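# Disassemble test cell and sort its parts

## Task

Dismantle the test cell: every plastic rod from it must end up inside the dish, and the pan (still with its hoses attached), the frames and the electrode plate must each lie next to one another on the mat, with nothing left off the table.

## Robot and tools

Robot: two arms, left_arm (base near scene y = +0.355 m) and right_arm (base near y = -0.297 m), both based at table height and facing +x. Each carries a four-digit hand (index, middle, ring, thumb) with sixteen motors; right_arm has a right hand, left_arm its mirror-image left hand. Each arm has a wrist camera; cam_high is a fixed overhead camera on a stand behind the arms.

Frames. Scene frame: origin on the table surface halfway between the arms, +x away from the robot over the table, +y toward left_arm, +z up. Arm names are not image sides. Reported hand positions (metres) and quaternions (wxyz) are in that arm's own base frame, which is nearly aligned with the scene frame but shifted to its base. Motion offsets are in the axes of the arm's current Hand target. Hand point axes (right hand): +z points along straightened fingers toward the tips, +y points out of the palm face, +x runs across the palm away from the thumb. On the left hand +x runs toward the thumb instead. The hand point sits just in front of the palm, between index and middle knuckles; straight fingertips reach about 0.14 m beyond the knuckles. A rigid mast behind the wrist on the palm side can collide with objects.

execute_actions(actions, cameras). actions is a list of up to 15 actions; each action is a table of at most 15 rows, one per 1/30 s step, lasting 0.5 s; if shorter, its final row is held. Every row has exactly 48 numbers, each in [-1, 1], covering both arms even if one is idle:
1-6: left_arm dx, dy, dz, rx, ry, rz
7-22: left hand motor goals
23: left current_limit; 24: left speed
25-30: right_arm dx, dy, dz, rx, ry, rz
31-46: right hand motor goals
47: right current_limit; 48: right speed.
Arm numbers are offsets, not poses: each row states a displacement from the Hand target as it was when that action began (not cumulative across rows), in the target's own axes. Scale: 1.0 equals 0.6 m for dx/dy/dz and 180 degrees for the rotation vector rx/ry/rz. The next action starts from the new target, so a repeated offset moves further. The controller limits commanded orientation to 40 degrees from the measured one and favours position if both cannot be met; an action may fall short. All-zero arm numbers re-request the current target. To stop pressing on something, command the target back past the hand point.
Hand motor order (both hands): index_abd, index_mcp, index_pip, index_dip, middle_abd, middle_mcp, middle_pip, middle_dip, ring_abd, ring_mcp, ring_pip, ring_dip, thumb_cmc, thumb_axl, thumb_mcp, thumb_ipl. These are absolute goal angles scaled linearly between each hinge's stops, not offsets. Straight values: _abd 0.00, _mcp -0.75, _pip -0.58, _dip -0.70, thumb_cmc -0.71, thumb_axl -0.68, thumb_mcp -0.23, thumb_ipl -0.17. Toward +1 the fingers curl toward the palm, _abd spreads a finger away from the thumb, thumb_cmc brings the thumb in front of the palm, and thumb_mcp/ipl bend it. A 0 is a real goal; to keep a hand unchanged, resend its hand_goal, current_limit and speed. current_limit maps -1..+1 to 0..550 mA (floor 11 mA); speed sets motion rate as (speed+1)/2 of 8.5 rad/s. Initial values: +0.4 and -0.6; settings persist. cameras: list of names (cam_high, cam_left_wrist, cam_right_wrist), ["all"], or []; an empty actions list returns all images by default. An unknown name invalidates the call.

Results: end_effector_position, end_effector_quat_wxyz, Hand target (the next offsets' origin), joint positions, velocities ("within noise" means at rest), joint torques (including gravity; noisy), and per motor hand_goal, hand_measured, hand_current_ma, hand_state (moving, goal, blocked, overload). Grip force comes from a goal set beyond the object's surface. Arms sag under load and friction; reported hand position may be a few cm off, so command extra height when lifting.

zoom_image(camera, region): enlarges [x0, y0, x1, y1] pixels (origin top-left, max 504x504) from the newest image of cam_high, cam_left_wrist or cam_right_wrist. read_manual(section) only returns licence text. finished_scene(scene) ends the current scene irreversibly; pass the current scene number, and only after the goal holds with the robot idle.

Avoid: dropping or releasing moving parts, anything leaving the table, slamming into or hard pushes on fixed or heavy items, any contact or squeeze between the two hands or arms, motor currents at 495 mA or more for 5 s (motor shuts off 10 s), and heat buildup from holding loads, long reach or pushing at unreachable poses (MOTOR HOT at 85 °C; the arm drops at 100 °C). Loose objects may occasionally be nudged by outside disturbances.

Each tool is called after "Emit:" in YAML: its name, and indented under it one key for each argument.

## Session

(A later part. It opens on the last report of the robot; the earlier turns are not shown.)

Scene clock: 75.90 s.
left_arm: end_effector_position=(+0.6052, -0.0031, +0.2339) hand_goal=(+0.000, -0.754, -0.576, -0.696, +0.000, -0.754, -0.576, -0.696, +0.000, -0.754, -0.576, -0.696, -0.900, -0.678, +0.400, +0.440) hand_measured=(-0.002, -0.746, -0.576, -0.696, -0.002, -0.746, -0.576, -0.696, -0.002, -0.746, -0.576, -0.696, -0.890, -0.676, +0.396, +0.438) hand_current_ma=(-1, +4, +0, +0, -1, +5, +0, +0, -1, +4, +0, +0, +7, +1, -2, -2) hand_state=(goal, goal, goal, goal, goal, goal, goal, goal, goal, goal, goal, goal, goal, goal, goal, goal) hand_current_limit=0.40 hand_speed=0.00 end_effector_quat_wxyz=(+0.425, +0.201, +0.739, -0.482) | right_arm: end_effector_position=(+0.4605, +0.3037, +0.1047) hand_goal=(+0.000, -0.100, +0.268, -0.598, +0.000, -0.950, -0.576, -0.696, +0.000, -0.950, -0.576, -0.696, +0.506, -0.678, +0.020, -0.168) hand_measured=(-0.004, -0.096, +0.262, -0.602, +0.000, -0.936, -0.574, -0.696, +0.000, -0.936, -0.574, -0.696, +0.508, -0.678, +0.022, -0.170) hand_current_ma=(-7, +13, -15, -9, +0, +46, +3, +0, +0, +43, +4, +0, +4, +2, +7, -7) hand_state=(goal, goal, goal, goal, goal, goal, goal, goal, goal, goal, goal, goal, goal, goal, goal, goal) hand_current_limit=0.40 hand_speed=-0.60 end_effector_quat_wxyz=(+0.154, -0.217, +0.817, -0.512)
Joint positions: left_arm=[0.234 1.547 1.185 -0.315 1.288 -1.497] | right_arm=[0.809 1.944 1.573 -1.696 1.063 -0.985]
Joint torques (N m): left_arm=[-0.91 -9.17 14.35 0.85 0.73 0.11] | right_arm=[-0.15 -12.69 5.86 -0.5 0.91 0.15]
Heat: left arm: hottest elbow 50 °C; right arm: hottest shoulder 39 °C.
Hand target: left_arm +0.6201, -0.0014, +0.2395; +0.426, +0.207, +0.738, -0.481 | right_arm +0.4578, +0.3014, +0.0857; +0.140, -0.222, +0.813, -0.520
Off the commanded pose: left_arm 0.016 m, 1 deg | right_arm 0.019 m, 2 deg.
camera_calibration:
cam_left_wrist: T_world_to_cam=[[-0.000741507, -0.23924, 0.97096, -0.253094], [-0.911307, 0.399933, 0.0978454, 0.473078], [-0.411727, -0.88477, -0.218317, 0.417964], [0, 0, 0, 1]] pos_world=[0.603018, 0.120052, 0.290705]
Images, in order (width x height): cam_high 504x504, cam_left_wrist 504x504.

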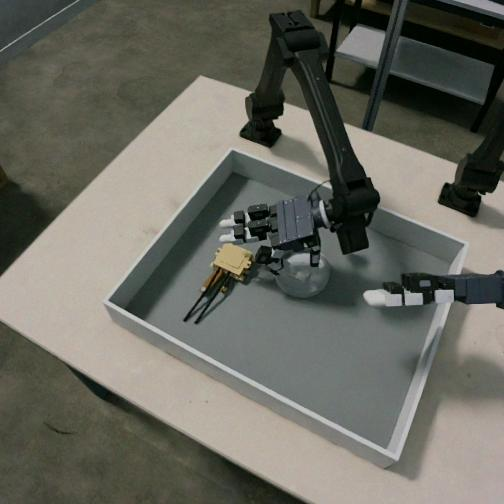

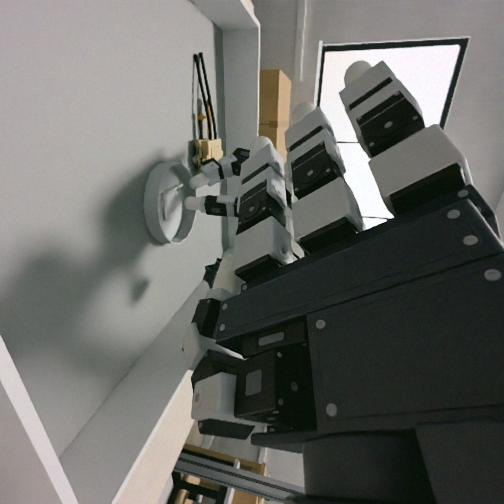

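Emit:
execute_actions:
  actions:
    - [[0,0,0,0,0,0, 0,-0.754,-0.576,-0.696,0,-0.754,-0.576,-0.696,0,-0.754,-0.576,-0.696,-0.9,-0.678,0.4,0.44,0.4,0, 0,-0.08,-0.037,0,0,0, 0,-0.2,0.269,-0.597,0,-0.95,-0.576,-0.696,0,-0.95,-0.576,-0.696,0.507,-0.677,-0.09,-0.168,0.2,-0.6]]
    - [[0.0,0,0,0,0,0, 0,-0.754,-0.576,-0.696,0,-0.754,-0.576,-0.696,0,-0.754,-0.576,-0.696,-0.9,-0.678,0.4,0.44,0.4,0, 0.0,-0.08,-0.037,0,0,0, 0,-0.2,0.269,-0.597,0,-0.95,-0.576,-0.696,0,-0.95,-0.576,-0.696,0.507,-0.677,-0.09,-0.168,0.2,-0.6]]
  cameras: ["cam_high","cam_left_wrist"]

Emit:
zoom_image:
  camera: "cam_high"
  region: [170, 220, 350, 330]

Emit:
zoom_image:
  camera: "cam_left_wrist"
  region: [120, 40, 260, 260]

Scene clock: 77.83 s.
left_arm: end_effector_position=(+0.6052, -0.0031, +0.2339) hand_goal=(+0.000, -0.754, -0.576, -0.696, +0.000, -0.754, -0.576, -0.696, +0.000, -0.754, -0.576, -0.696, -0.900, -0.678, +0.400, +0.440) hand_measured=(-0.002, -0.746, -0.576, -0.696, -0.002, -0.746, -0.576, -0.696, -0.002, -0.746, -0.576, -0.696, -0.890, -0.676, +0.396, +0.438) hand_current_ma=(-1, +4, +0, +0, -1, +5, +0, +0, -1, +4, +0, +0, +7, +1, -2, -2) hand_state=(goal, goal, goal, goal, goal, goal, goal, goal, goal, goal, goal, goal, goal, goal, goal, goal) hand_current_limit=0.40 hand_speed=0.00 end_effector_quat_wxyz=(+0.425, +0.201, +0.739, -0.482) | right_arm: end_effector_position=(+0.4481, +0.2981, +0.1797) hand_goal=(+0.000, -0.200, +0.268, -0.598, +0.000, -0.950, -0.576, -0.696, +0.000, -0.950, -0.576, -0.696, +0.506, -0.678, -0.090, -0.168) hand_measured=(-0.004, -0.194, +0.262, -0.602, +0.000, -0.936, -0.574, -0.696, +0.000, -0.936, -0.574, -0.696, +0.508, -0.678, -0.086, -0.170) hand_current_ma=(-7, +19, -13, -9, +0, +46, +3, +0, +0, +43, +4, +0, +4, +2, +13, -6) hand_state=(goal, goal, goal, goal, goal, goal, goal, goal, goal, goal, goal, goal, goal, goal, goal, goal) hand_current_limit=0.20 hand_speed=-0.60 end_effector_quat_wxyz=(+0.167, -0.252, +0.816, -0.493)
Joint positions: left_arm=[0.234 1.547 1.185 -0.315 1.288 -1.497] | right_arm=[0.809 1.796 1.583 -1.697 1.064 -1.161]
Joint torques (N m): left_arm=[-0.91 -9.17 14.37 0.85 0.73 0.11] | right_arm=[-1.03 -13.16 10.02 -0.42 1.23 -0.02]
Heat: left arm: hottest elbow 50 °C; right arm: hottest shoulder 39 °C.
Hand target: left_arm +0.6201, -0.0014, +0.2395; +0.426, +0.207, +0.738, -0.481 | right_arm +0.4580, +0.3014, +0.1914; +0.140, -0.222, +0.813, -0.520
Off the commanded pose: left_arm 0.016 m, 1 deg | right_arm 0.016 m, 6 deg.
joint sent to its limit (right arm) — joint 4 (wrist pitch), lower limit. The joint targets are off in orientation, not in position.
camera_calibration:
cam_left_wrist: T_world_to_cam=[[-0.000741507, -0.23924, 0.97096, -0.253094], [-0.911307, 0.399933, 0.0978454, 0.473078], [-0.411727, -0.88477, -0.218317, 0.417964], [0, 0, 0, 1]] pos_world=[0.603018, 0.120052, 0.290705]
Images, in order (width x height): cam_high 504x504, cam_left_wrist 504x504.

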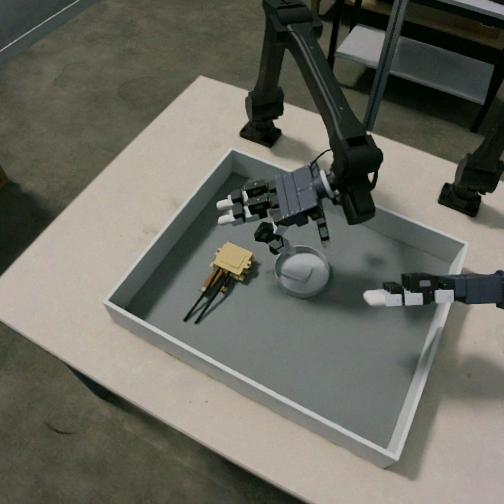

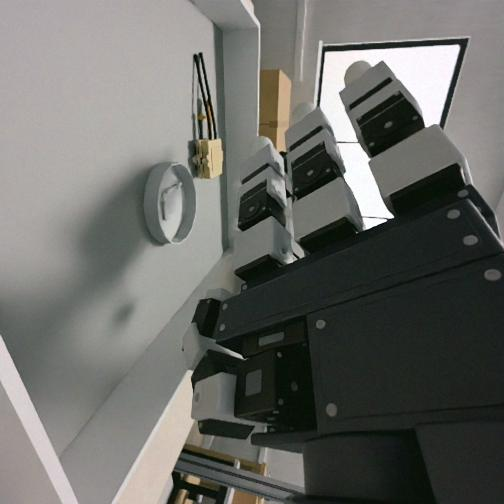

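Scaled by 2.800 from the camera's 504x504 image, which has a finer 720x720 frame.

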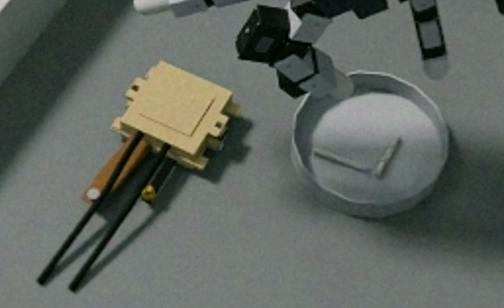

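Scaled by 2.291 from the camera's 504x504 image, which has a finer 720x720 frame.

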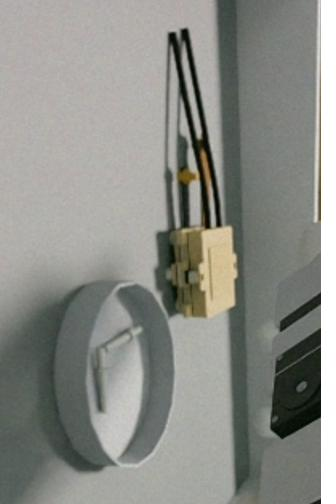

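Emit:
execute_actions:
  actions:
    - [[0,0,0,0,0,0, 0,-0.754,-0.576,-0.696,0,-0.754,-0.576,-0.696,0,-0.754,-0.576,-0.696,-0.9,-0.678,0.4,0.44,0.4,0, 0.0485,-0.1,0.067,-0.137,0.024,0.111, 0,-0.4,0.269,-0.597,0,-0.8,-0.576,-0.696,0,-0.95,-0.576,-0.696,0.507,-0.677,-0.09,-0.168,0.2,-0.6]]
    - [[0,0,0,0,0,0, 0,-0.754,-0.576,-0.696,0,-0.754,-0.576,-0.696,0,-0.754,-0.576,-0.696,-0.9,-0.678,0.4,0.44,0.4,0, 0,0,-0.1,-0.091,0.064,0.167, 0,-0.4,0.269,-0.597,0,-0.8,-0.576,-0.696,0,-0.95,-0.576,-0.696,0.507,-0.677,-0.09,-0.168,0.2,-0.6]]
    - [[0,0,0,0,0,0, 0,-0.754,-0.576,-0.696,0,-0.754,-0.576,-0.696,0,-0.754,-0.576,-0.696,-0.9,-0.678,0.4,0.44,0.4,0, 0,0,-0.05,-0.047,0.101,0.167, 0,-0.4,0.269,-0.597,0,-0.8,-0.576,-0.696,0,-0.95,-0.576,-0.696,0.507,-0.677,-0.09,-0.168,0.2,-0.6]]
  cameras: ["cam_high"]

Scene clock: 86.10 s.
left_arm: end_effector_position=(+0.6052, -0.0031, +0.2339) hand_goal=(+0.000, -0.754, -0.576, -0.696, +0.000, -0.754, -0.576, -0.696, +0.000, -0.754, -0.576, -0.696, -0.900, -0.678, +0.400, +0.440) hand_measured=(-0.002, -0.746, -0.576, -0.696, -0.002, -0.746, -0.576, -0.696, -0.002, -0.746, -0.576, -0.696, -0.890, -0.676, +0.396, +0.438) hand_current_ma=(-1, +4, +0, +0, -1, +5, +0, +0, -1, +4, +0, +0, +7, +1, -2, -2) hand_state=(goal, goal, goal, goal, goal, goal, goal, goal, goal, goal, goal, goal, goal, goal, goal, goal) hand_current_limit=0.40 hand_speed=0.00 end_effector_quat_wxyz=(+0.425, +0.201, +0.739, -0.482) | right_arm: end_effector_position=(+0.4339, +0.2698, +0.2837) hand_goal=(+0.000, -0.400, +0.268, -0.598, +0.000, -0.800, -0.576, -0.696, +0.000, -0.950, -0.576, -0.696, +0.506, -0.678, -0.090, -0.168) hand_measured=(-0.002, -0.402, +0.264, -0.602, +0.000, -0.796, -0.574, -0.696, +0.000, -0.946, -0.574, -0.696, +0.508, -0.678, -0.088, -0.170) hand_current_ma=(-4, -5, -11, -9, +0, +9, +3, +0, +0, +14, +4, +0, +4, +2, +9, -3) hand_state=(goal, goal, goal, goal, goal, goal, goal, goal, goal, goal, goal, goal, goal, goal, goal, goal) hand_current_limit=0.20 hand_speed=-0.60 end_effector_quat_wxyz=(-0.005, +0.421, +0.907, -0.016)
Joint positions: left_arm=[0.234 1.547 1.185 -0.315 1.288 -1.497] | right_arm=[0.585 1.467 1.519 -1.655 0.009 -0.116]
Joint torques (N m): left_arm=[-0.91 -9.17 14.35 0.85 0.74 0.11] | right_arm=[0.26 -10.17 10.59 0.27 0.05 0.13]
Heat: left arm: hottest elbow 52 °C; right arm: hottest shoulder 39 °C.
Hand target: left_arm +0.6201, -0.0014, +0.2395; +0.426, +0.207, +0.738, -0.481 | right_arm +0.4393, +0.2759, +0.3032; +0.006, +0.426, +0.905, -0.001
Off the commanded pose: left_arm 0.016 m, 1 deg | right_arm 0.021 m, 2 deg.
Images, in order (width x height): cam_high 504x504.

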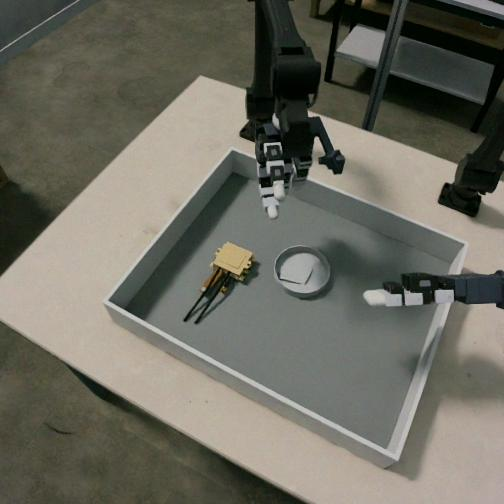

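Emit:
execute_actions:
  actions:
    - [[0,0,0,0,0,0, 0,-0.754,-0.576,-0.696,0,-0.754,-0.576,-0.696,0,-0.754,-0.576,-0.696,-0.9,-0.678,0.4,0.44,0.4,0, -0.171,-0.055,0.033,0,0,0.178, 0,-0.4,0.269,-0.597,0,-0.8,-0.576,-0.696,0,-0.95,-0.576,-0.696,0.507,-0.677,-0.09,-0.168,0.2,-0.6]]
    - [[0,0,0,0,0,0, 0,-0.754,-0.576,-0.696,0,-0.754,-0.576,-0.696,0,-0.754,-0.576,-0.696,-0.9,-0.678,0.4,0.44,0.4,0, 0,0,0,0.007,0.083,0.167, 0,-0.4,0.269,-0.597,0,-0.8,-0.576,-0.696,0,-0.95,-0.576,-0.696,0.507,-0.677,-0.09,-0.168,0.2,-0.6]]
    - [[0,0,0,0,0,0, 0,-0.754,-0.576,-0.696,0,-0.754,-0.576,-0.696,0,-0.754,-0.576,-0.696,-0.9,-0.678,0.4,0.44,0.4,0, 0,0,0,0.048,0.068,0.167, 0,-0.4,0.269,-0.597,0,-0.8,-0.576,-0.696,0,-0.95,-0.576,-0.696,0.507,-0.677,-0.09,-0.168,0.2,-0.6]]
    - [[0,0,0,0,0,0, 0,-0.754,-0.576,-0.696,0,-0.754,-0.576,-0.696,0,-0.754,-0.576,-0.696,-0.9,-0.678,0.4,0.44,0.4,0, 0,0,0,0.098,0.052,0.139, 0,-0.4,0.269,-0.597,0,-0.8,-0.576,-0.696,0,-0.95,-0.576,-0.696,0.507,-0.677,-0.09,-0.168,0.2,-0.6]]
    - [[0,0,0,0,0,0, 0,-0.754,-0.576,-0.696,0,-0.754,-0.576,-0.696,0,-0.754,-0.576,-0.696,-0.9,-0.678,0.4,0.44,0.4,0, 0,0,0,0.066,0.012,0.056, 0,-0.4,0.269,-0.597,0,-0.8,-0.576,-0.696,0,-0.95,-0.576,-0.696,0.507,-0.677,-0.09,-0.168,0.2,-0.6]]
  cameras: ["cam_high"]

Scene clock: 90.37 s.
left_arm: end_effector_position=(+0.6052, -0.0031, +0.2339) hand_goal=(+0.000, -0.754, -0.576, -0.696, +0.000, -0.754, -0.576, -0.696, +0.000, -0.754, -0.576, -0.696, -0.900, -0.678, +0.400, +0.440) hand_measured=(-0.002, -0.746, -0.576, -0.696, -0.002, -0.746, -0.576, -0.696, -0.002, -0.746, -0.576, -0.696, -0.890, -0.676, +0.396, +0.438) hand_current_ma=(-1, +4, +0, +0, -1, +5, +0, +0, -1, +4, +0, +0, +7, +1, -2, -2) hand_state=(goal, goal, goal, goal, goal, goal, goal, goal, goal, goal, goal, goal, goal, goal, goal, goal) hand_current_limit=0.40 hand_speed=0.00 end_effector_quat_wxyz=(+0.425, +0.201, +0.739, -0.482) | right_arm: end_effector_position=(+0.4777, +0.1750, +0.2957) hand_goal=(+0.000, -0.400, +0.268, -0.598, +0.000, -0.800, -0.576, -0.696, +0.000, -0.950, -0.576, -0.696, +0.506, -0.678, -0.090, -0.168) hand_measured=(-0.002, -0.396, +0.264, -0.602, +0.000, -0.790, -0.574, -0.696, +0.000, -0.940, -0.574, -0.696, +0.506, -0.678, -0.088, -0.168) hand_current_ma=(-4, +8, -9, -9, -2, +32, +3, +0, -2, +33, +4, +0, -1, +2, +9, -3) hand_state=(goal, goal, goal, goal, goal, goal, goal, goal, goal, goal, goal, goal, goal, goal, goal, goal) hand_current_limit=0.20 hand_speed=-0.60 end_effector_quat_wxyz=(-0.507, +0.861, +0.024, +0.048)
Joint positions: left_arm=[0.234 1.547 1.185 -0.315 1.288 -1.497] | right_arm=[0.134 1.545 1.583 -1.262 -1.032 1.847]
Joint torques (N m): left_arm=[-0.91 -9.17 14.35 0.84 0.74 0.1] | right_arm=[-0.32 -10.58 7.51 1.24 -0.99 0.15]
Heat: left arm: hottest elbow 53 °C; right arm: hottest elbow 40 °C.
Hand target: left_arm +0.6201, -0.0014, +0.2395; +0.426, +0.207, +0.738, -0.481 | right_arm +0.4795, +0.1758, +0.2844; -0.507, +0.861, +0.015, +0.040
Off the commanded pose: left_arm 0.016 m, 1 deg | right_arm 0.012 m, 1 deg.
Images, in order (width x height): cam_high 504x504.

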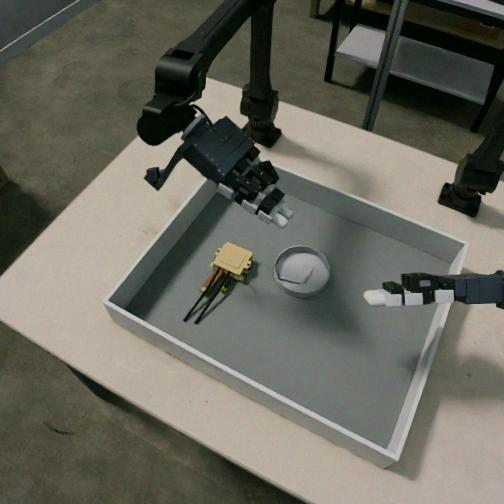

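Emit:
execute_actions:
  actions:
    - [[0.036,-0.051,0.177,0,0,0, 0,-0.754,-0.576,-0.696,0,-0.754,-0.576,-0.696,0,-0.754,-0.576,-0.696,-0.9,-0.678,0.4,0.44,0.4,0, 0,0,0,-0.006,-0.0075,0.0265, 0,-0.4,0.269,-0.597,0,-0.8,-0.576,-0.696,0,-0.95,-0.576,-0.696,0.507,-0.677,-0.09,-0.168,0.2,-0.6]]
    - [[0.036,-0.051,0.177,0,0,0, 0,-0.754,-0.576,-0.696,0,-0.754,-0.576,-0.696,0,-0.754,-0.576,-0.696,-0.9,-0.678,0.4,0.44,0.4,0, 0,0,0,0,0,0, 0,-0.4,0.269,-0.597,0,-0.8,-0.576,-0.696,0,-0.95,-0.576,-0.696,0.507,-0.677,-0.09,-0.168,0.2,-0.6]]
    - [[0.036,-0.051,0.177,0,0,0, 0,-0.754,-0.576,-0.696,0,-0.754,-0.576,-0.696,0,-0.754,-0.576,-0.696,-0.9,-0.678,0.4,0.44,0.4,0, 0,0,0,0,0,0, 0,-0.4,0.269,-0.597,0,-0.8,-0.576,-0.696,0,-0.95,-0.576,-0.696,0.507,-0.677,-0.09,-0.168,0.2,-0.6]]
  cameras: ["all"]

Emit:
zoom_image:
  camera: "cam_left_wrist"
  region: [60, 60, 220, 300]

Emit:
zoom_image:
  camera: "cam_high"
  region: [190, 220, 280, 310]

Scene clock: 93.70 s.
left_arm: end_effector_position=(+0.6379, -0.3231, +0.1681) hand_goal=(+0.000, -0.754, -0.576, -0.696, +0.000, -0.754, -0.576, -0.696, +0.000, -0.754, -0.576, -0.696, -0.900, -0.678, +0.400, +0.440) hand_measured=(-0.002, -0.748, -0.576, -0.696, -0.002, -0.748, -0.576, -0.696, -0.002, -0.748, -0.576, -0.696, -0.890, -0.676, +0.396, +0.438) hand_current_ma=(-1, +3, +0, +0, -1, +4, +0, +0, -1, +3, +0, +0, +6, +1, -2, -2) hand_state=(goal, goal, goal, goal, goal, goal, goal, goal, goal, goal, goal, goal, goal, goal, goal, goal) hand_current_limit=0.40 hand_speed=0.00 end_effector_quat_wxyz=(+0.413, +0.205, +0.748, -0.478) | right_arm: end_effector_position=(+0.4709, +0.1743, +0.2798) hand_goal=(+0.000, -0.400, +0.268, -0.598, +0.000, -0.800, -0.576, -0.696, +0.000, -0.950, -0.576, -0.696, +0.506, -0.678, -0.090, -0.168) hand_measured=(-0.002, -0.396, +0.264, -0.602, +0.000, -0.790, -0.574, -0.696, +0.000, -0.940, -0.574, -0.696, +0.506, -0.678, -0.088, -0.168) hand_current_ma=(-4, +8, -9, -9, -2, +32, +3, +0, -2, +33, +4, +0, -1, +2, +9, -3) hand_state=(goal, goal, goal, goal, goal, goal, goal, goal, goal, goal, goal, goal, goal, goal, goal, goal) hand_current_limit=0.20 hand_speed=-0.60 end_effector_quat_wxyz=(-0.501, +0.865, -0.013, +0.008)
Joint positions: left_arm=[-0.379 1.765 1.212 0.278 0.727 -1.976] | right_arm=[0.134 1.577 1.583 -1.297 -1.027 1.893]
Joint torques (N m): left_arm=[-0.85 -12.57 13.74 3.3 0.14 -0.08] | right_arm=[-0.21 -10.52 10.76 0.46 -0.72 0.15]
Heat: left arm: hottest elbow 53 °C; right arm: hottest elbow 40 °C.
Hand target: left_arm +0.6556, -0.3319, +0.1792; +0.426, +0.207, +0.738, -0.481 | right_arm +0.4795, +0.1757, +0.2843; -0.500, +0.866, -0.016, +0.008
Off the commanded pose: left_arm 0.023 m, 2 deg | right_arm 0.010 m, 0 deg.
camera_calibration:
cam_left_wrist: T_world_to_cam=[[0.0155597, -0.261477, 0.965084, -0.282379], [-0.90541, 0.405854, 0.124559, 0.631046], [-0.424252, -0.875735, -0.230429, 0.146893], [0, 0, 0, 1]] pos_world=[0.638069, -0.201308, 0.227766]
cam_right_wrist: T_world_to_cam=[[-0.767057, -0.321771, -0.555056, 0.600191], [-0.407536, -0.423818, 0.808883, -0.0209705], [-0.495518, 0.846665, 0.193959, 0.156023], [0, 0, 0, 1]] pos_world=[0.529146, 0.0521367, 0.31984]

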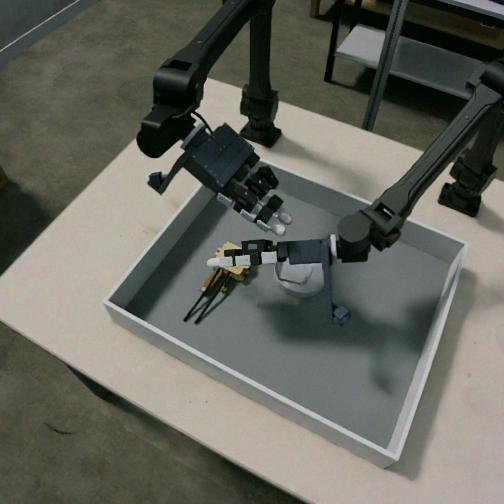

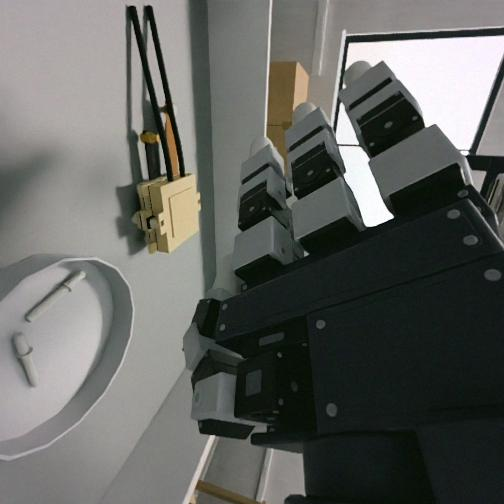

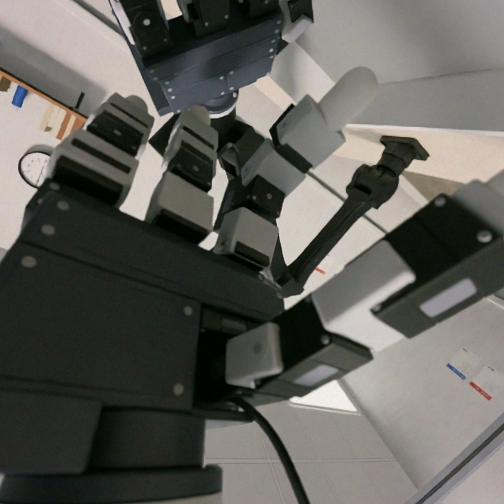

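Scaled by 2.100 from the camera's 504x504 image, which has a finer 720x720 frame.

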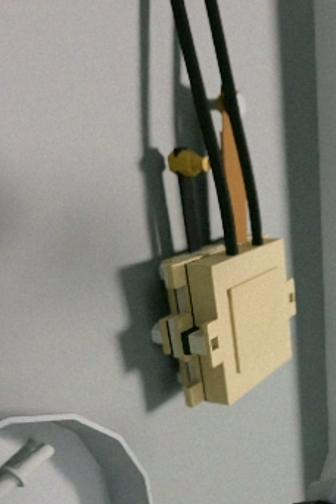

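Scaled by 5.600 from the camera's 504x504 image, which has a finer 720x720 frame.

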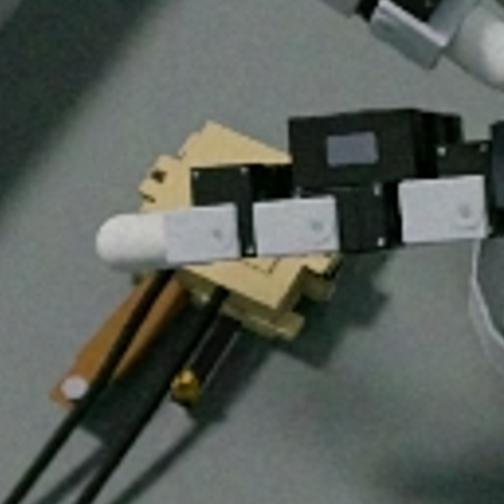

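Emit:
zoom_image:
  camera: "cam_left_wrist"
  region: [120, 160, 210, 260]

Scaled by 5.040 from the camera's 504x504 image, which has a finer 720x720 frame.

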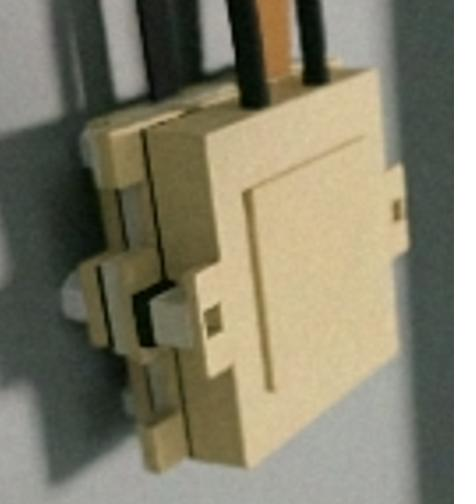

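Emit:
execute_actions:
  actions:
    - [[-0.042,0.063,-0.19,0,0,0, 0,-0.754,-0.576,-0.696,0,-0.754,-0.576,-0.696,0,-0.754,-0.576,-0.696,-0.9,-0.678,0.4,0.44,0.4,0, 0,0,0,0,0,0, 0,-0.4,0.269,-0.597,0,-0.8,-0.576,-0.696,0,-0.95,-0.576,-0.696,0.507,-0.677,-0.09,-0.168,0.2,-0.6]]
    - [[-0.042,0.063,-0.19,0,0,0, 0,-0.754,-0.576,-0.696,0,-0.754,-0.576,-0.696,0,-0.754,-0.576,-0.696,-0.9,-0.678,0.4,0.44,0.4,0, 0,0,0,0,0,0, 0,-0.4,0.269,-0.597,0,-0.8,-0.576,-0.696,0,-0.95,-0.576,-0.696,0.507,-0.677,-0.09,-0.168,0.2,-0.6]]
  cameras: ["cam_high","cam_left_wrist"]

Emit:
zoom_image:
  camera: "cam_high"
  region: [190, 225, 270, 305]

Emit:
zoom_image:
  camera: "cam_left_wrist"
  region: [120, 60, 260, 200]

Scene clock: 96.63 s.
left_arm: end_effector_position=(+0.6338, -0.0906, +0.2071) hand_goal=(+0.000, -0.754, -0.576, -0.696, +0.000, -0.754, -0.576, -0.696, +0.000, -0.754, -0.576, -0.696, -0.900, -0.678, +0.400, +0.440) hand_measured=(-0.002, -0.746, -0.576, -0.696, -0.002, -0.746, -0.576, -0.696, -0.002, -0.746, -0.576, -0.696, -0.890, -0.676, +0.396, +0.438) hand_current_ma=(-1, +4, +0, +0, -1, +5, +0, +0, -1, +5, +0, +0, +6, +1, -2, -2) hand_state=(goal, goal, goal, goal, goal, goal, goal, goal, goal, goal, goal, goal, goal, goal, goal, goal) hand_current_limit=0.40 hand_speed=0.00 end_effector_quat_wxyz=(+0.420, +0.199, +0.741, -0.485) | right_arm: end_effector_position=(+0.4709, +0.1743, +0.2798) hand_goal=(+0.000, -0.400, +0.268, -0.598, +0.000, -0.800, -0.576, -0.696, +0.000, -0.950, -0.576, -0.696, +0.506, -0.678, -0.090, -0.168) hand_measured=(-0.002, -0.396, +0.264, -0.602, +0.000, -0.790, -0.574, -0.696, +0.000, -0.940, -0.574, -0.696, +0.506, -0.678, -0.088, -0.168) hand_current_ma=(-4, +8, -9, -9, -2, +32, +3, +0, -2, +33, +4, +0, -1, +2, +9, -3) hand_state=(goal, goal, goal, goal, goal, goal, goal, goal, goal, goal, goal, goal, goal, goal, goal, goal) hand_current_limit=0.20 hand_speed=-0.60 end_effector_quat_wxyz=(-0.501, +0.865, -0.013, +0.008)
Joint positions: left_arm=[0.054 1.611 1.145 0.031 1.138 -1.767] | right_arm=[0.134 1.577 1.583 -1.297 -1.027 1.893]
Joint torques (N m): left_arm=[-0.73 -12.4 12.15 1.28 0.48 0.1] | right_arm=[-0.15 -10.64 10.76 0.44 -0.72 0.16]
Heat: left arm: hottest elbow 52 °C; right arm: hottest elbow 41 °C.
Hand target: left_arm +0.6395, -0.0905, +0.2204; +0.426, +0.207, +0.738, -0.481 | right_arm +0.4795, +0.1757, +0.2843; -0.500, +0.866, -0.016, +0.008
Off the commanded pose: left_arm 0.014 m, 1 deg | right_arm 0.010 m, 0 deg.
camera_calibration:
cam_left_wrist: T_world_to_cam=[[0.0096041, -0.236322, 0.971627, -0.254386], [-0.909097, 0.402631, 0.106915, 0.533822], [-0.416474, -0.88433, -0.210972, 0.348062], [0, 0, 0, 1]] pos_world=[0.632698, 0.0327521, 0.263527]
Images, in order (width x height): cam_high 504x504, cam_left_wrist 504x504.

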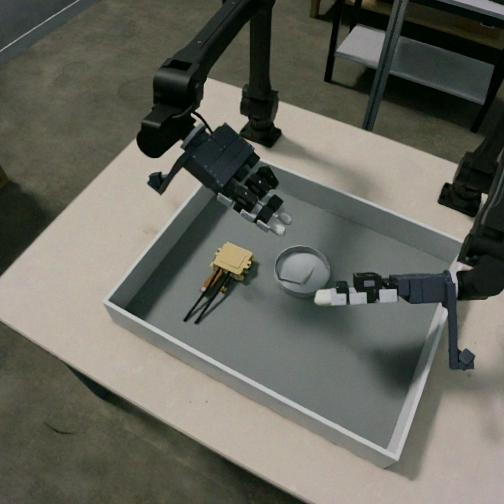

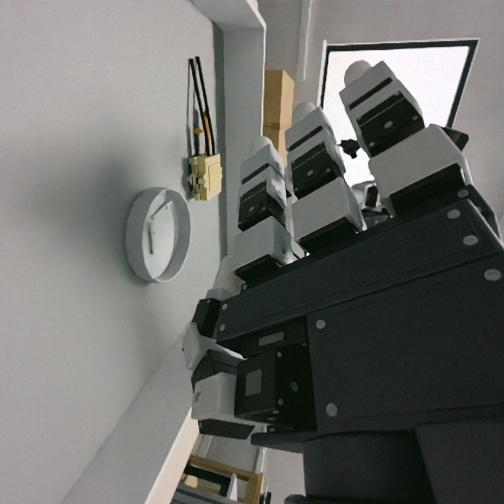

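Scaled by 6.300 from the camera's 504x504 image, which has a finer 720x720 frame.

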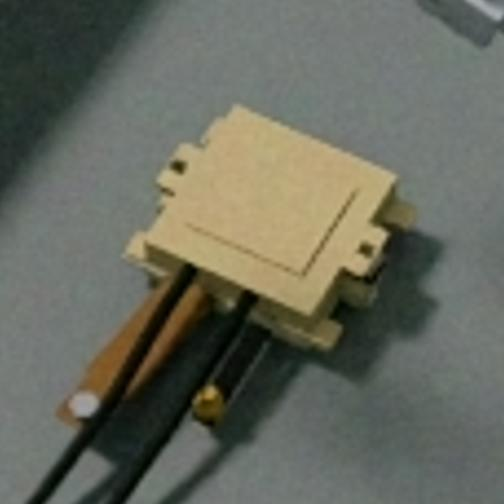

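Scaled by 3.600 from the camera's 504x504 image, which has a finer 720x720 frame.

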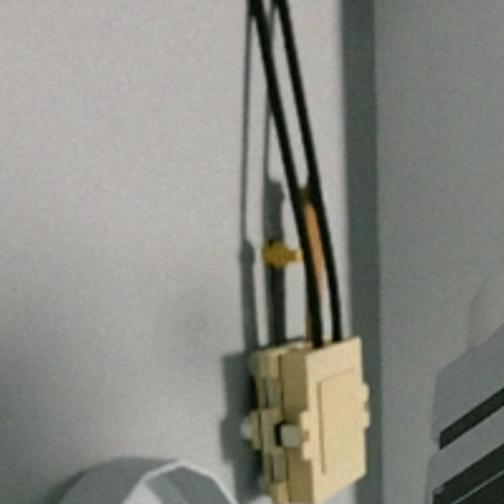

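Emit:
execute_actions:
  actions:
    - [[0,0,0,0,0,0, 0,-0.754,-0.576,-0.696,0,-0.754,-0.576,-0.696,0,-0.754,-0.576,-0.696,-0.9,-0.678,0.4,0.44,0.4,0, 0.013,0.071,0.075,0,0,0, 0,-0.826,0.636,-0.301,0,-0.826,0.636,-0.301,0,-0.95,-0.576,-0.696,0.491,-0.677,-0.337,0.265,0.4,-0.3]]
    - [[0,0,0,0,0,0, 0,-0.754,-0.576,-0.696,0,-0.754,-0.576,-0.696,0,-0.754,-0.576,-0.696,-0.9,-0.678,0.4,0.44,0.4,0, 0.0125,0.071,0.076,0,0,0, 0,-0.826,0.636,-0.301,0,-0.826,0.636,-0.301,0,-0.95,-0.576,-0.696,0.491,-0.677,-0.337,0.265,0.4,-0.3]]
  cameras: ["cam_high","cam_left_wrist","cam_right_wrist"]

Emit:
zoom_image:
  camera: "cam_high"
  region: [170, 190, 290, 310]

Emit:
zoom_image:
  camera: "cam_left_wrist"
  region: [120, 60, 260, 220]

Scene clock: 100.60 s.
left_arm: end_effector_position=(+0.6329, -0.0905, +0.2055) hand_goal=(+0.000, -0.754, -0.576, -0.696, +0.000, -0.754, -0.576, -0.696, +0.000, -0.754, -0.576, -0.696, -0.900, -0.678, +0.400, +0.440) hand_measured=(-0.002, -0.746, -0.576, -0.696, -0.002, -0.746, -0.576, -0.696, -0.002, -0.746, -0.576, -0.696, -0.890, -0.676, +0.396, +0.438) hand_current_ma=(-1, +4, +0, +0, -1, +5, +0, +0, -1, +5, +0, +0, +6, +1, -2, -2) hand_state=(goal, goal, goal, goal, goal, goal, goal, goal, goal, goal, goal, goal, goal, goal, goal, goal) hand_current_limit=0.40 hand_speed=0.00 end_effector_quat_wxyz=(+0.418, +0.199, +0.742, -0.485) | right_arm: end_effector_position=(+0.4958, +0.2079, +0.1736) hand_goal=(+0.000, -0.826, +0.636, -0.302, +0.000, -0.826, +0.636, -0.302, +0.000, -0.950, -0.576, -0.696, +0.490, -0.678, -0.338, +0.264) hand_measured=(-0.002, -0.812, +0.632, -0.306, +0.000, -0.812, +0.632, -0.304, +0.000, -0.940, -0.574, -0.696, +0.494, -0.678, -0.334, +0.262) hand_current_ma=(-4, +43, -9, -9, -2, +49, -8, -6, -2, +33, +4, +0, +8, +2, +17, -7) hand_state=(goal, goal, goal, goal, goal, goal, goal, goal, goal, goal, goal, goal, goal, goal, goal, goal) hand_current_limit=0.40 hand_speed=-0.30 end_effector_quat_wxyz=(-0.502, +0.865, -0.012, +0.014)
Joint positions: left_arm=[0.054 1.611 1.145 0.02 1.138 -1.759] | right_arm=[0.191 1.666 1.405 -0.926 -1.006 2.002]
Joint torques (N m): left_arm=[-0.73 -12.34 12.46 1.26 0.47 0.1] | right_arm=[0.15 -12.1 7.73 1.29 -0.68 0.13]
Heat: left arm: hottest elbow 51 °C; right arm: hottest elbow 41 °C.
Hand target: left_arm +0.6395, -0.0905, +0.2203; +0.426, +0.207, +0.738, -0.481 | right_arm +0.4960, +0.2110, +0.1652; -0.500, +0.866, -0.016, +0.009
Off the commanded pose: left_arm 0.016 m, 1 deg | right_arm 0.009 m, 1 deg.
camera_calibration:
cam_left_wrist: T_world_to_cam=[[0.013498, -0.239087, 0.970904, -0.255416], [-0.908045, 0.403618, 0.112016, 0.531399], [-0.418656, -0.883136, -0.211654, 0.34899], [0, 0, 0, 1]] pos_world=[0.632089, 0.0326571, 0.262324]
cam_right_wrist: T_world_to_cam=[[-0.761402, -0.318709, -0.564528, 0.56937], [-0.418496, -0.423411, 0.803482, 0.0955557], [-0.495105, 0.848026, 0.189008, 0.160831], [0, 0, 0, 1]] pos_world=[0.553137, 0.0855333, 0.214249]

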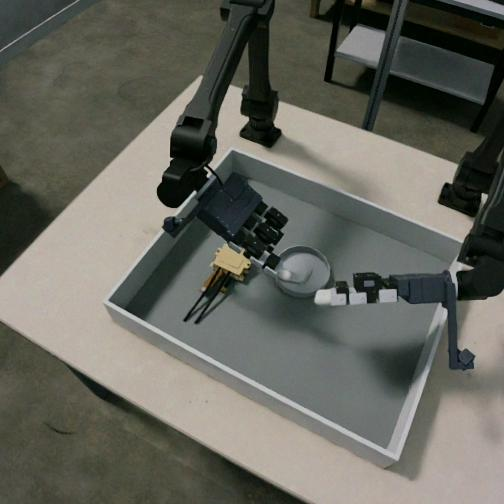

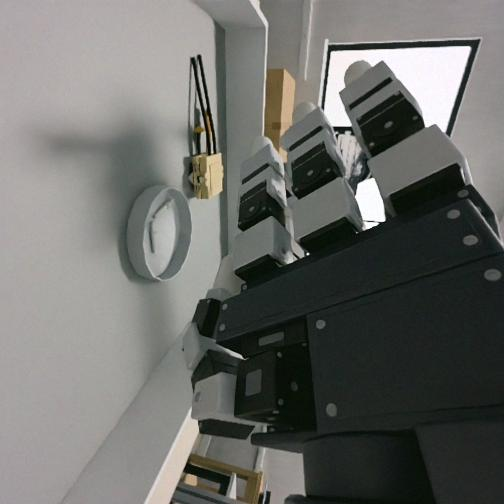

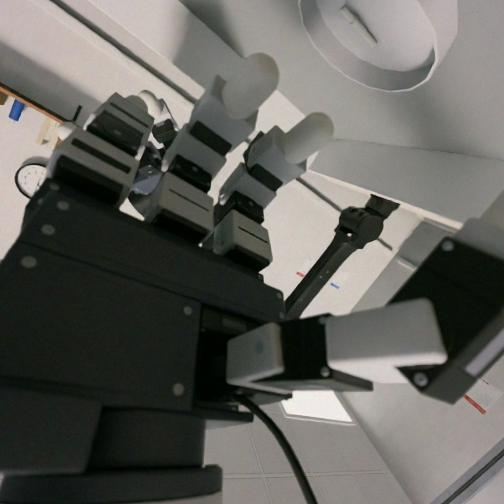

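Scaled by 4.200 from the camera's 504x504 image, which has a finer 720x720 frame.

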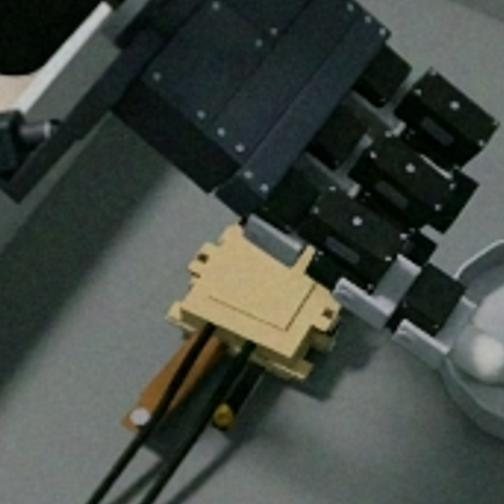

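Scaled by 3.150 from the camera's 504x504 image, which has a finer 720x720 frame.

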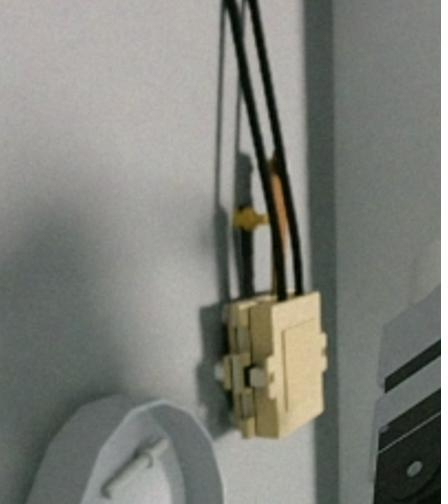

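Emit:
execute_actions:
  actions:
    - [[0,0,0,0,0,0, 0,-0.754,-0.576,-0.696,0,-0.754,-0.576,-0.696,0,-0.754,-0.576,-0.696,-0.9,-0.678,0.4,0.44,0.4,0, 0,0.0722,0.0417,0,0,0, 0,-0.826,0.636,-0.301,0,-0.826,0.636,-0.301,0,-0.95,-0.576,-0.696,0.491,-0.677,-0.337,0.265,0.4,-0.3]]
  cameras: ["cam_high","cam_left_wrist","cam_right_wrist"]

Emit:
zoom_image:
  camera: "cam_high"
  region: [190, 220, 290, 310]

Emit:
zoom_image:
  camera: "cam_left_wrist"
  region: [160, 100, 260, 220]

Scene clock: 101.83 s.
left_arm: end_effector_position=(+0.6329, -0.0905, +0.2055) hand_goal=(+0.000, -0.754, -0.576, -0.696, +0.000, -0.754, -0.576, -0.696, +0.000, -0.754, -0.576, -0.696, -0.900, -0.678, +0.400, +0.440) hand_measured=(-0.002, -0.746, -0.576, -0.696, -0.002, -0.746, -0.576, -0.696, -0.002, -0.746, -0.576, -0.696, -0.890, -0.676, +0.396, +0.438) hand_current_ma=(-1, +4, +0, +0, -1, +5, +0, +0, -1, +5, +0, +0, +6, +1, -2, -2) hand_state=(goal, goal, goal, goal, goal, goal, goal, goal, goal, goal, goal, goal, goal, goal, goal, goal) hand_current_limit=0.40 hand_speed=0.00 end_effector_quat_wxyz=(+0.418, +0.199, +0.742, -0.485) | right_arm: end_effector_position=(+0.4969, +0.2081, +0.1263) hand_goal=(+0.000, -0.826, +0.636, -0.302, +0.000, -0.826, +0.636, -0.302, +0.000, -0.950, -0.576, -0.696, +0.490, -0.678, -0.338, +0.264) hand_measured=(-0.002, -0.812, +0.632, -0.306, +0.000, -0.812, +0.632, -0.304, +0.000, -0.940, -0.574, -0.696, +0.494, -0.678, -0.334, +0.262) hand_current_ma=(-4, +42, -9, -9, -2, +47, -8, -6, -2, +33, +4, +0, +8, +2, +17, -7) hand_state=(goal, goal, goal, goal, goal, goal, goal, goal, goal, goal, goal, goal, goal, goal, goal, goal) hand_current_limit=0.40 hand_speed=-0.30 end_effector_quat_wxyz=(-0.502, +0.865, -0.010, +0.017)
Joint positions: left_arm=[0.054 1.611 1.145 0.02 1.138 -1.759] | right_arm=[0.191 1.704 1.323 -0.8 -1.006 2.003]
Joint torques (N m): left_arm=[-0.73 -12.34 12.45 1.28 0.47 0.11] | right_arm=[0.15 -11.81 7.32 1.32 -0.69 0.15]
Heat: left arm: hottest elbow 50 °C; right arm: hottest elbow 41 °C.
Hand target: left_arm +0.6395, -0.0905, +0.2203; +0.426, +0.207, +0.738, -0.481 | right_arm +0.4958, +0.2111, +0.1151; -0.500, +0.866, -0.016, +0.008
Off the commanded pose: left_arm 0.016 m, 1 deg | right_arm 0.012 m, 1 deg.
camera_calibration:
cam_left_wrist: T_world_to_cam=[[0.013498, -0.239087, 0.970904, -0.255416], [-0.908045, 0.403618, 0.112016, 0.531399], [-0.418656, -0.883136, -0.211654, 0.34899], [0, 0, 0, 1]] pos_world=[0.632089, 0.0326571, 0.262324]
cam_right_wrist: T_world_to_cam=[[-0.758559, -0.317621, -0.568951, 0.542416], [-0.423182, -0.423817, 0.80081, 0.136807], [-0.495485, 0.848231, 0.187079, 0.17051], [0, 0, 0, 1]] pos_world=[0.553834, 0.0856323, 0.167153]

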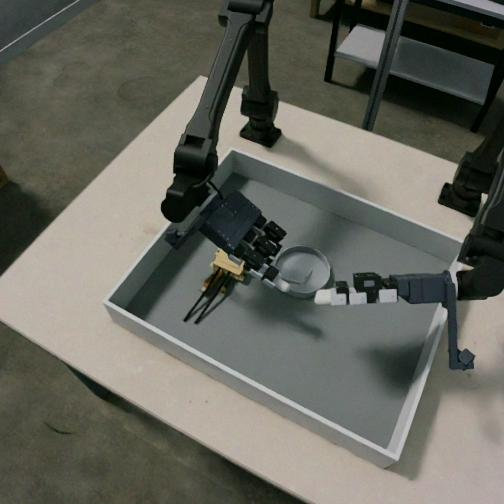

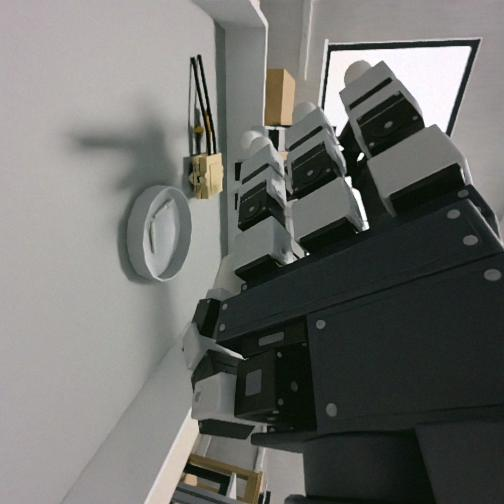

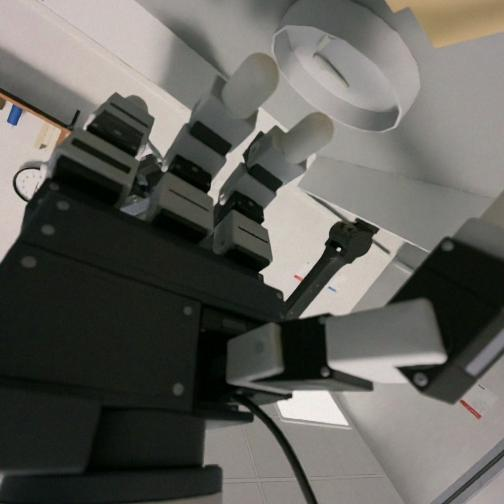

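Scaled by 5.040 from the camera's 504x504 image, which has a finer 720x720 frame.

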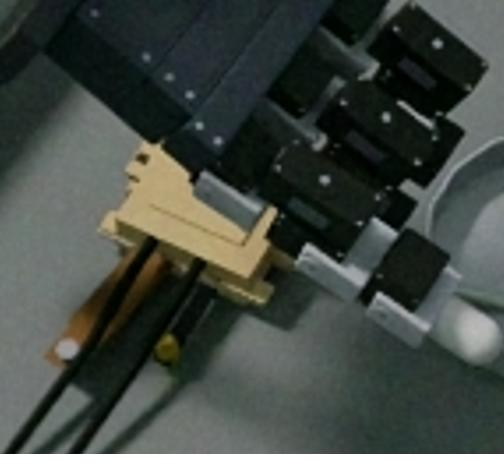

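Scaled by 4.200 from the camera's 504x504 image, which has a finer 720x720 frame.

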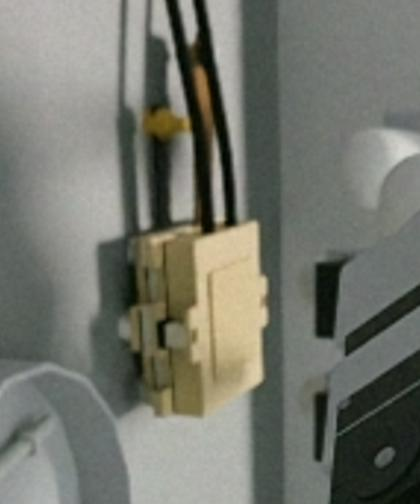

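Emit:
execute_actions:
  actions:
    - [[0,0,0,0,0,0, 0,-0.754,-0.576,-0.696,0,-0.754,-0.576,-0.696,0,-0.754,-0.576,-0.696,-0.9,-0.678,0.4,0.44,0.4,0, 0,0.0433,0.025,0,0,0, 0,-0.826,0.636,-0.301,0,-0.826,0.636,-0.301,0,-0.95,-0.576,-0.696,0.491,-0.677,-0.337,0.265,0.4,-0.3]]
  cameras: ["cam_high","cam_left_wrist","cam_right_wrist"]

Emit:
zoom_image:
  camera: "cam_right_wrist"
  region: [200, 0, 504, 300]

Emit:
zoom_image:
  camera: "cam_left_wrist"
  region: [160, 100, 260, 220]

Scene clock: 103.00 s.
left_arm: end_effector_position=(+0.6329, -0.0905, +0.2055) hand_goal=(+0.000, -0.754, -0.576, -0.696, +0.000, -0.754, -0.576, -0.696, +0.000, -0.754, -0.576, -0.696, -0.900, -0.678, +0.400, +0.440) hand_measured=(-0.002, -0.746, -0.576, -0.696, -0.002, -0.746, -0.576, -0.696, -0.002, -0.746, -0.576, -0.696, -0.890, -0.676, +0.396, +0.438) hand_current_ma=(-1, +4, +0, +0, -1, +5, +0, +0, -1, +5, +0, +0, +6, +1, -2, -2) hand_state=(goal, goal, goal, goal, goal, goal, goal, goal, goal, goal, goal, goal, goal, goal, goal, goal) hand_current_limit=0.40 hand_speed=0.00 end_effector_quat_wxyz=(+0.418, +0.199, +0.742, -0.485) | right_arm: end_effector_position=(+0.4983, +0.2084, +0.0993) hand_goal=(+0.000, -0.826, +0.636, -0.302, +0.000, -0.826, +0.636, -0.302, +0.000, -0.950, -0.576, -0.696, +0.490, -0.678, -0.338, +0.264) hand_measured=(-0.002, -0.812, +0.632, -0.306, +0.000, -0.812, +0.632, -0.304, +0.000, -0.940, -0.574, -0.696, +0.494, -0.678, -0.334, +0.262) hand_current_ma=(-4, +42, -9, -9, -2, +47, -8, -6, -2, +33, +4, +0, +8, +2, +17, -7) hand_state=(goal, goal, goal, goal, goal, goal, goal, goal, goal, goal, goal, goal, goal, goal, goal, goal) hand_current_limit=0.40 hand_speed=-0.30 end_effector_quat_wxyz=(-0.503, +0.864, -0.009, +0.019)
Joint positions: left_arm=[0.054 1.611 1.145 0.02 1.138 -1.759] | right_arm=[0.191 1.733 1.284 -0.726 -1.006 2.003]
Joint torques (N m): left_arm=[-0.73 -12.34 12.45 1.29 0.47 0.11] | right_arm=[0.21 -11.69 6.95 1.26 -0.69 0.15]
Heat: left arm: hottest elbow 50 °C; right arm: hottest elbow 41 °C.
Hand target: left_arm +0.6395, -0.0905, +0.2203; +0.426, +0.207, +0.738, -0.481 | right_arm +0.4958, +0.2111, +0.0852; -0.500, +0.866, -0.016, +0.008
Off the commanded pose: left_arm 0.016 m, 1 deg | right_arm 0.015 m, 2 deg.
camera_calibration:
cam_left_wrist: T_world_to_cam=[[0.013498, -0.239087, 0.970904, -0.255416], [-0.908045, 0.403618, 0.112016, 0.531399], [-0.418656, -0.883136, -0.211654, 0.34899], [0, 0, 0, 1]] pos_world=[0.632089, 0.0326571, 0.262324]
cam_right_wrist: T_world_to_cam=[[-0.755359, -0.316793, -0.57365, 0.526973], [-0.427781, -0.424767, 0.797858, 0.162029], [-0.496423, 0.848066, 0.185333, 0.176795], [0, 0, 0, 1]] pos_world=[0.555132, 0.0858317, 0.140256]

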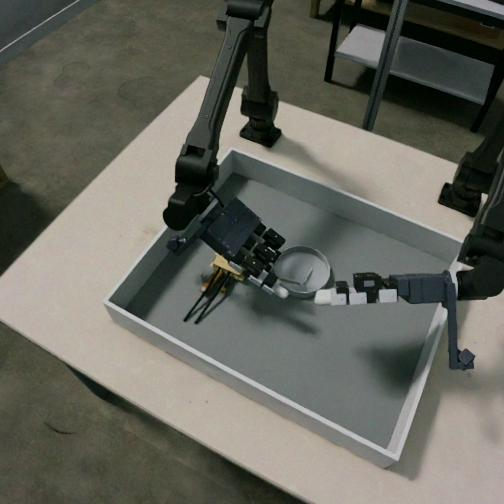

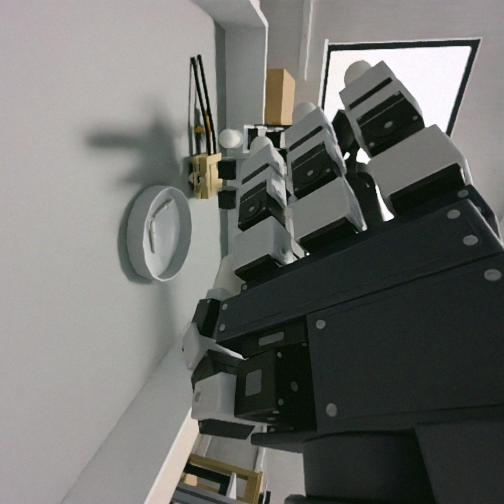

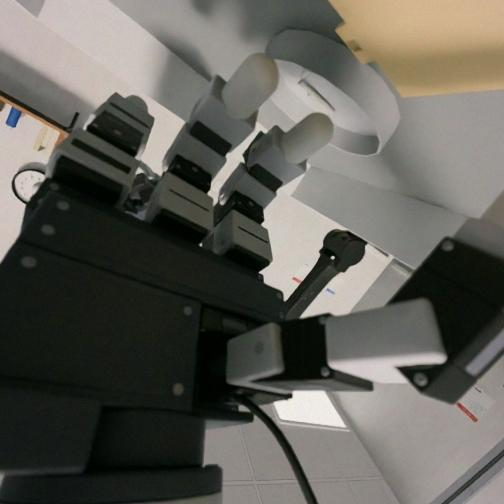

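Scaled by 1.658 from the camera's 504x504 image, which has a finer 720x720 frame.

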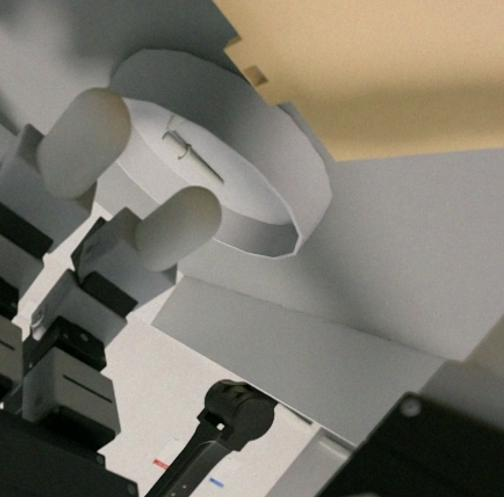

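Scaled by 4.200 from the camera's 504x504 image, which has a finer 720x720 frame.

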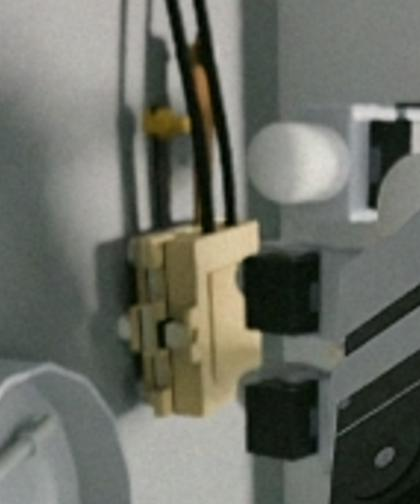

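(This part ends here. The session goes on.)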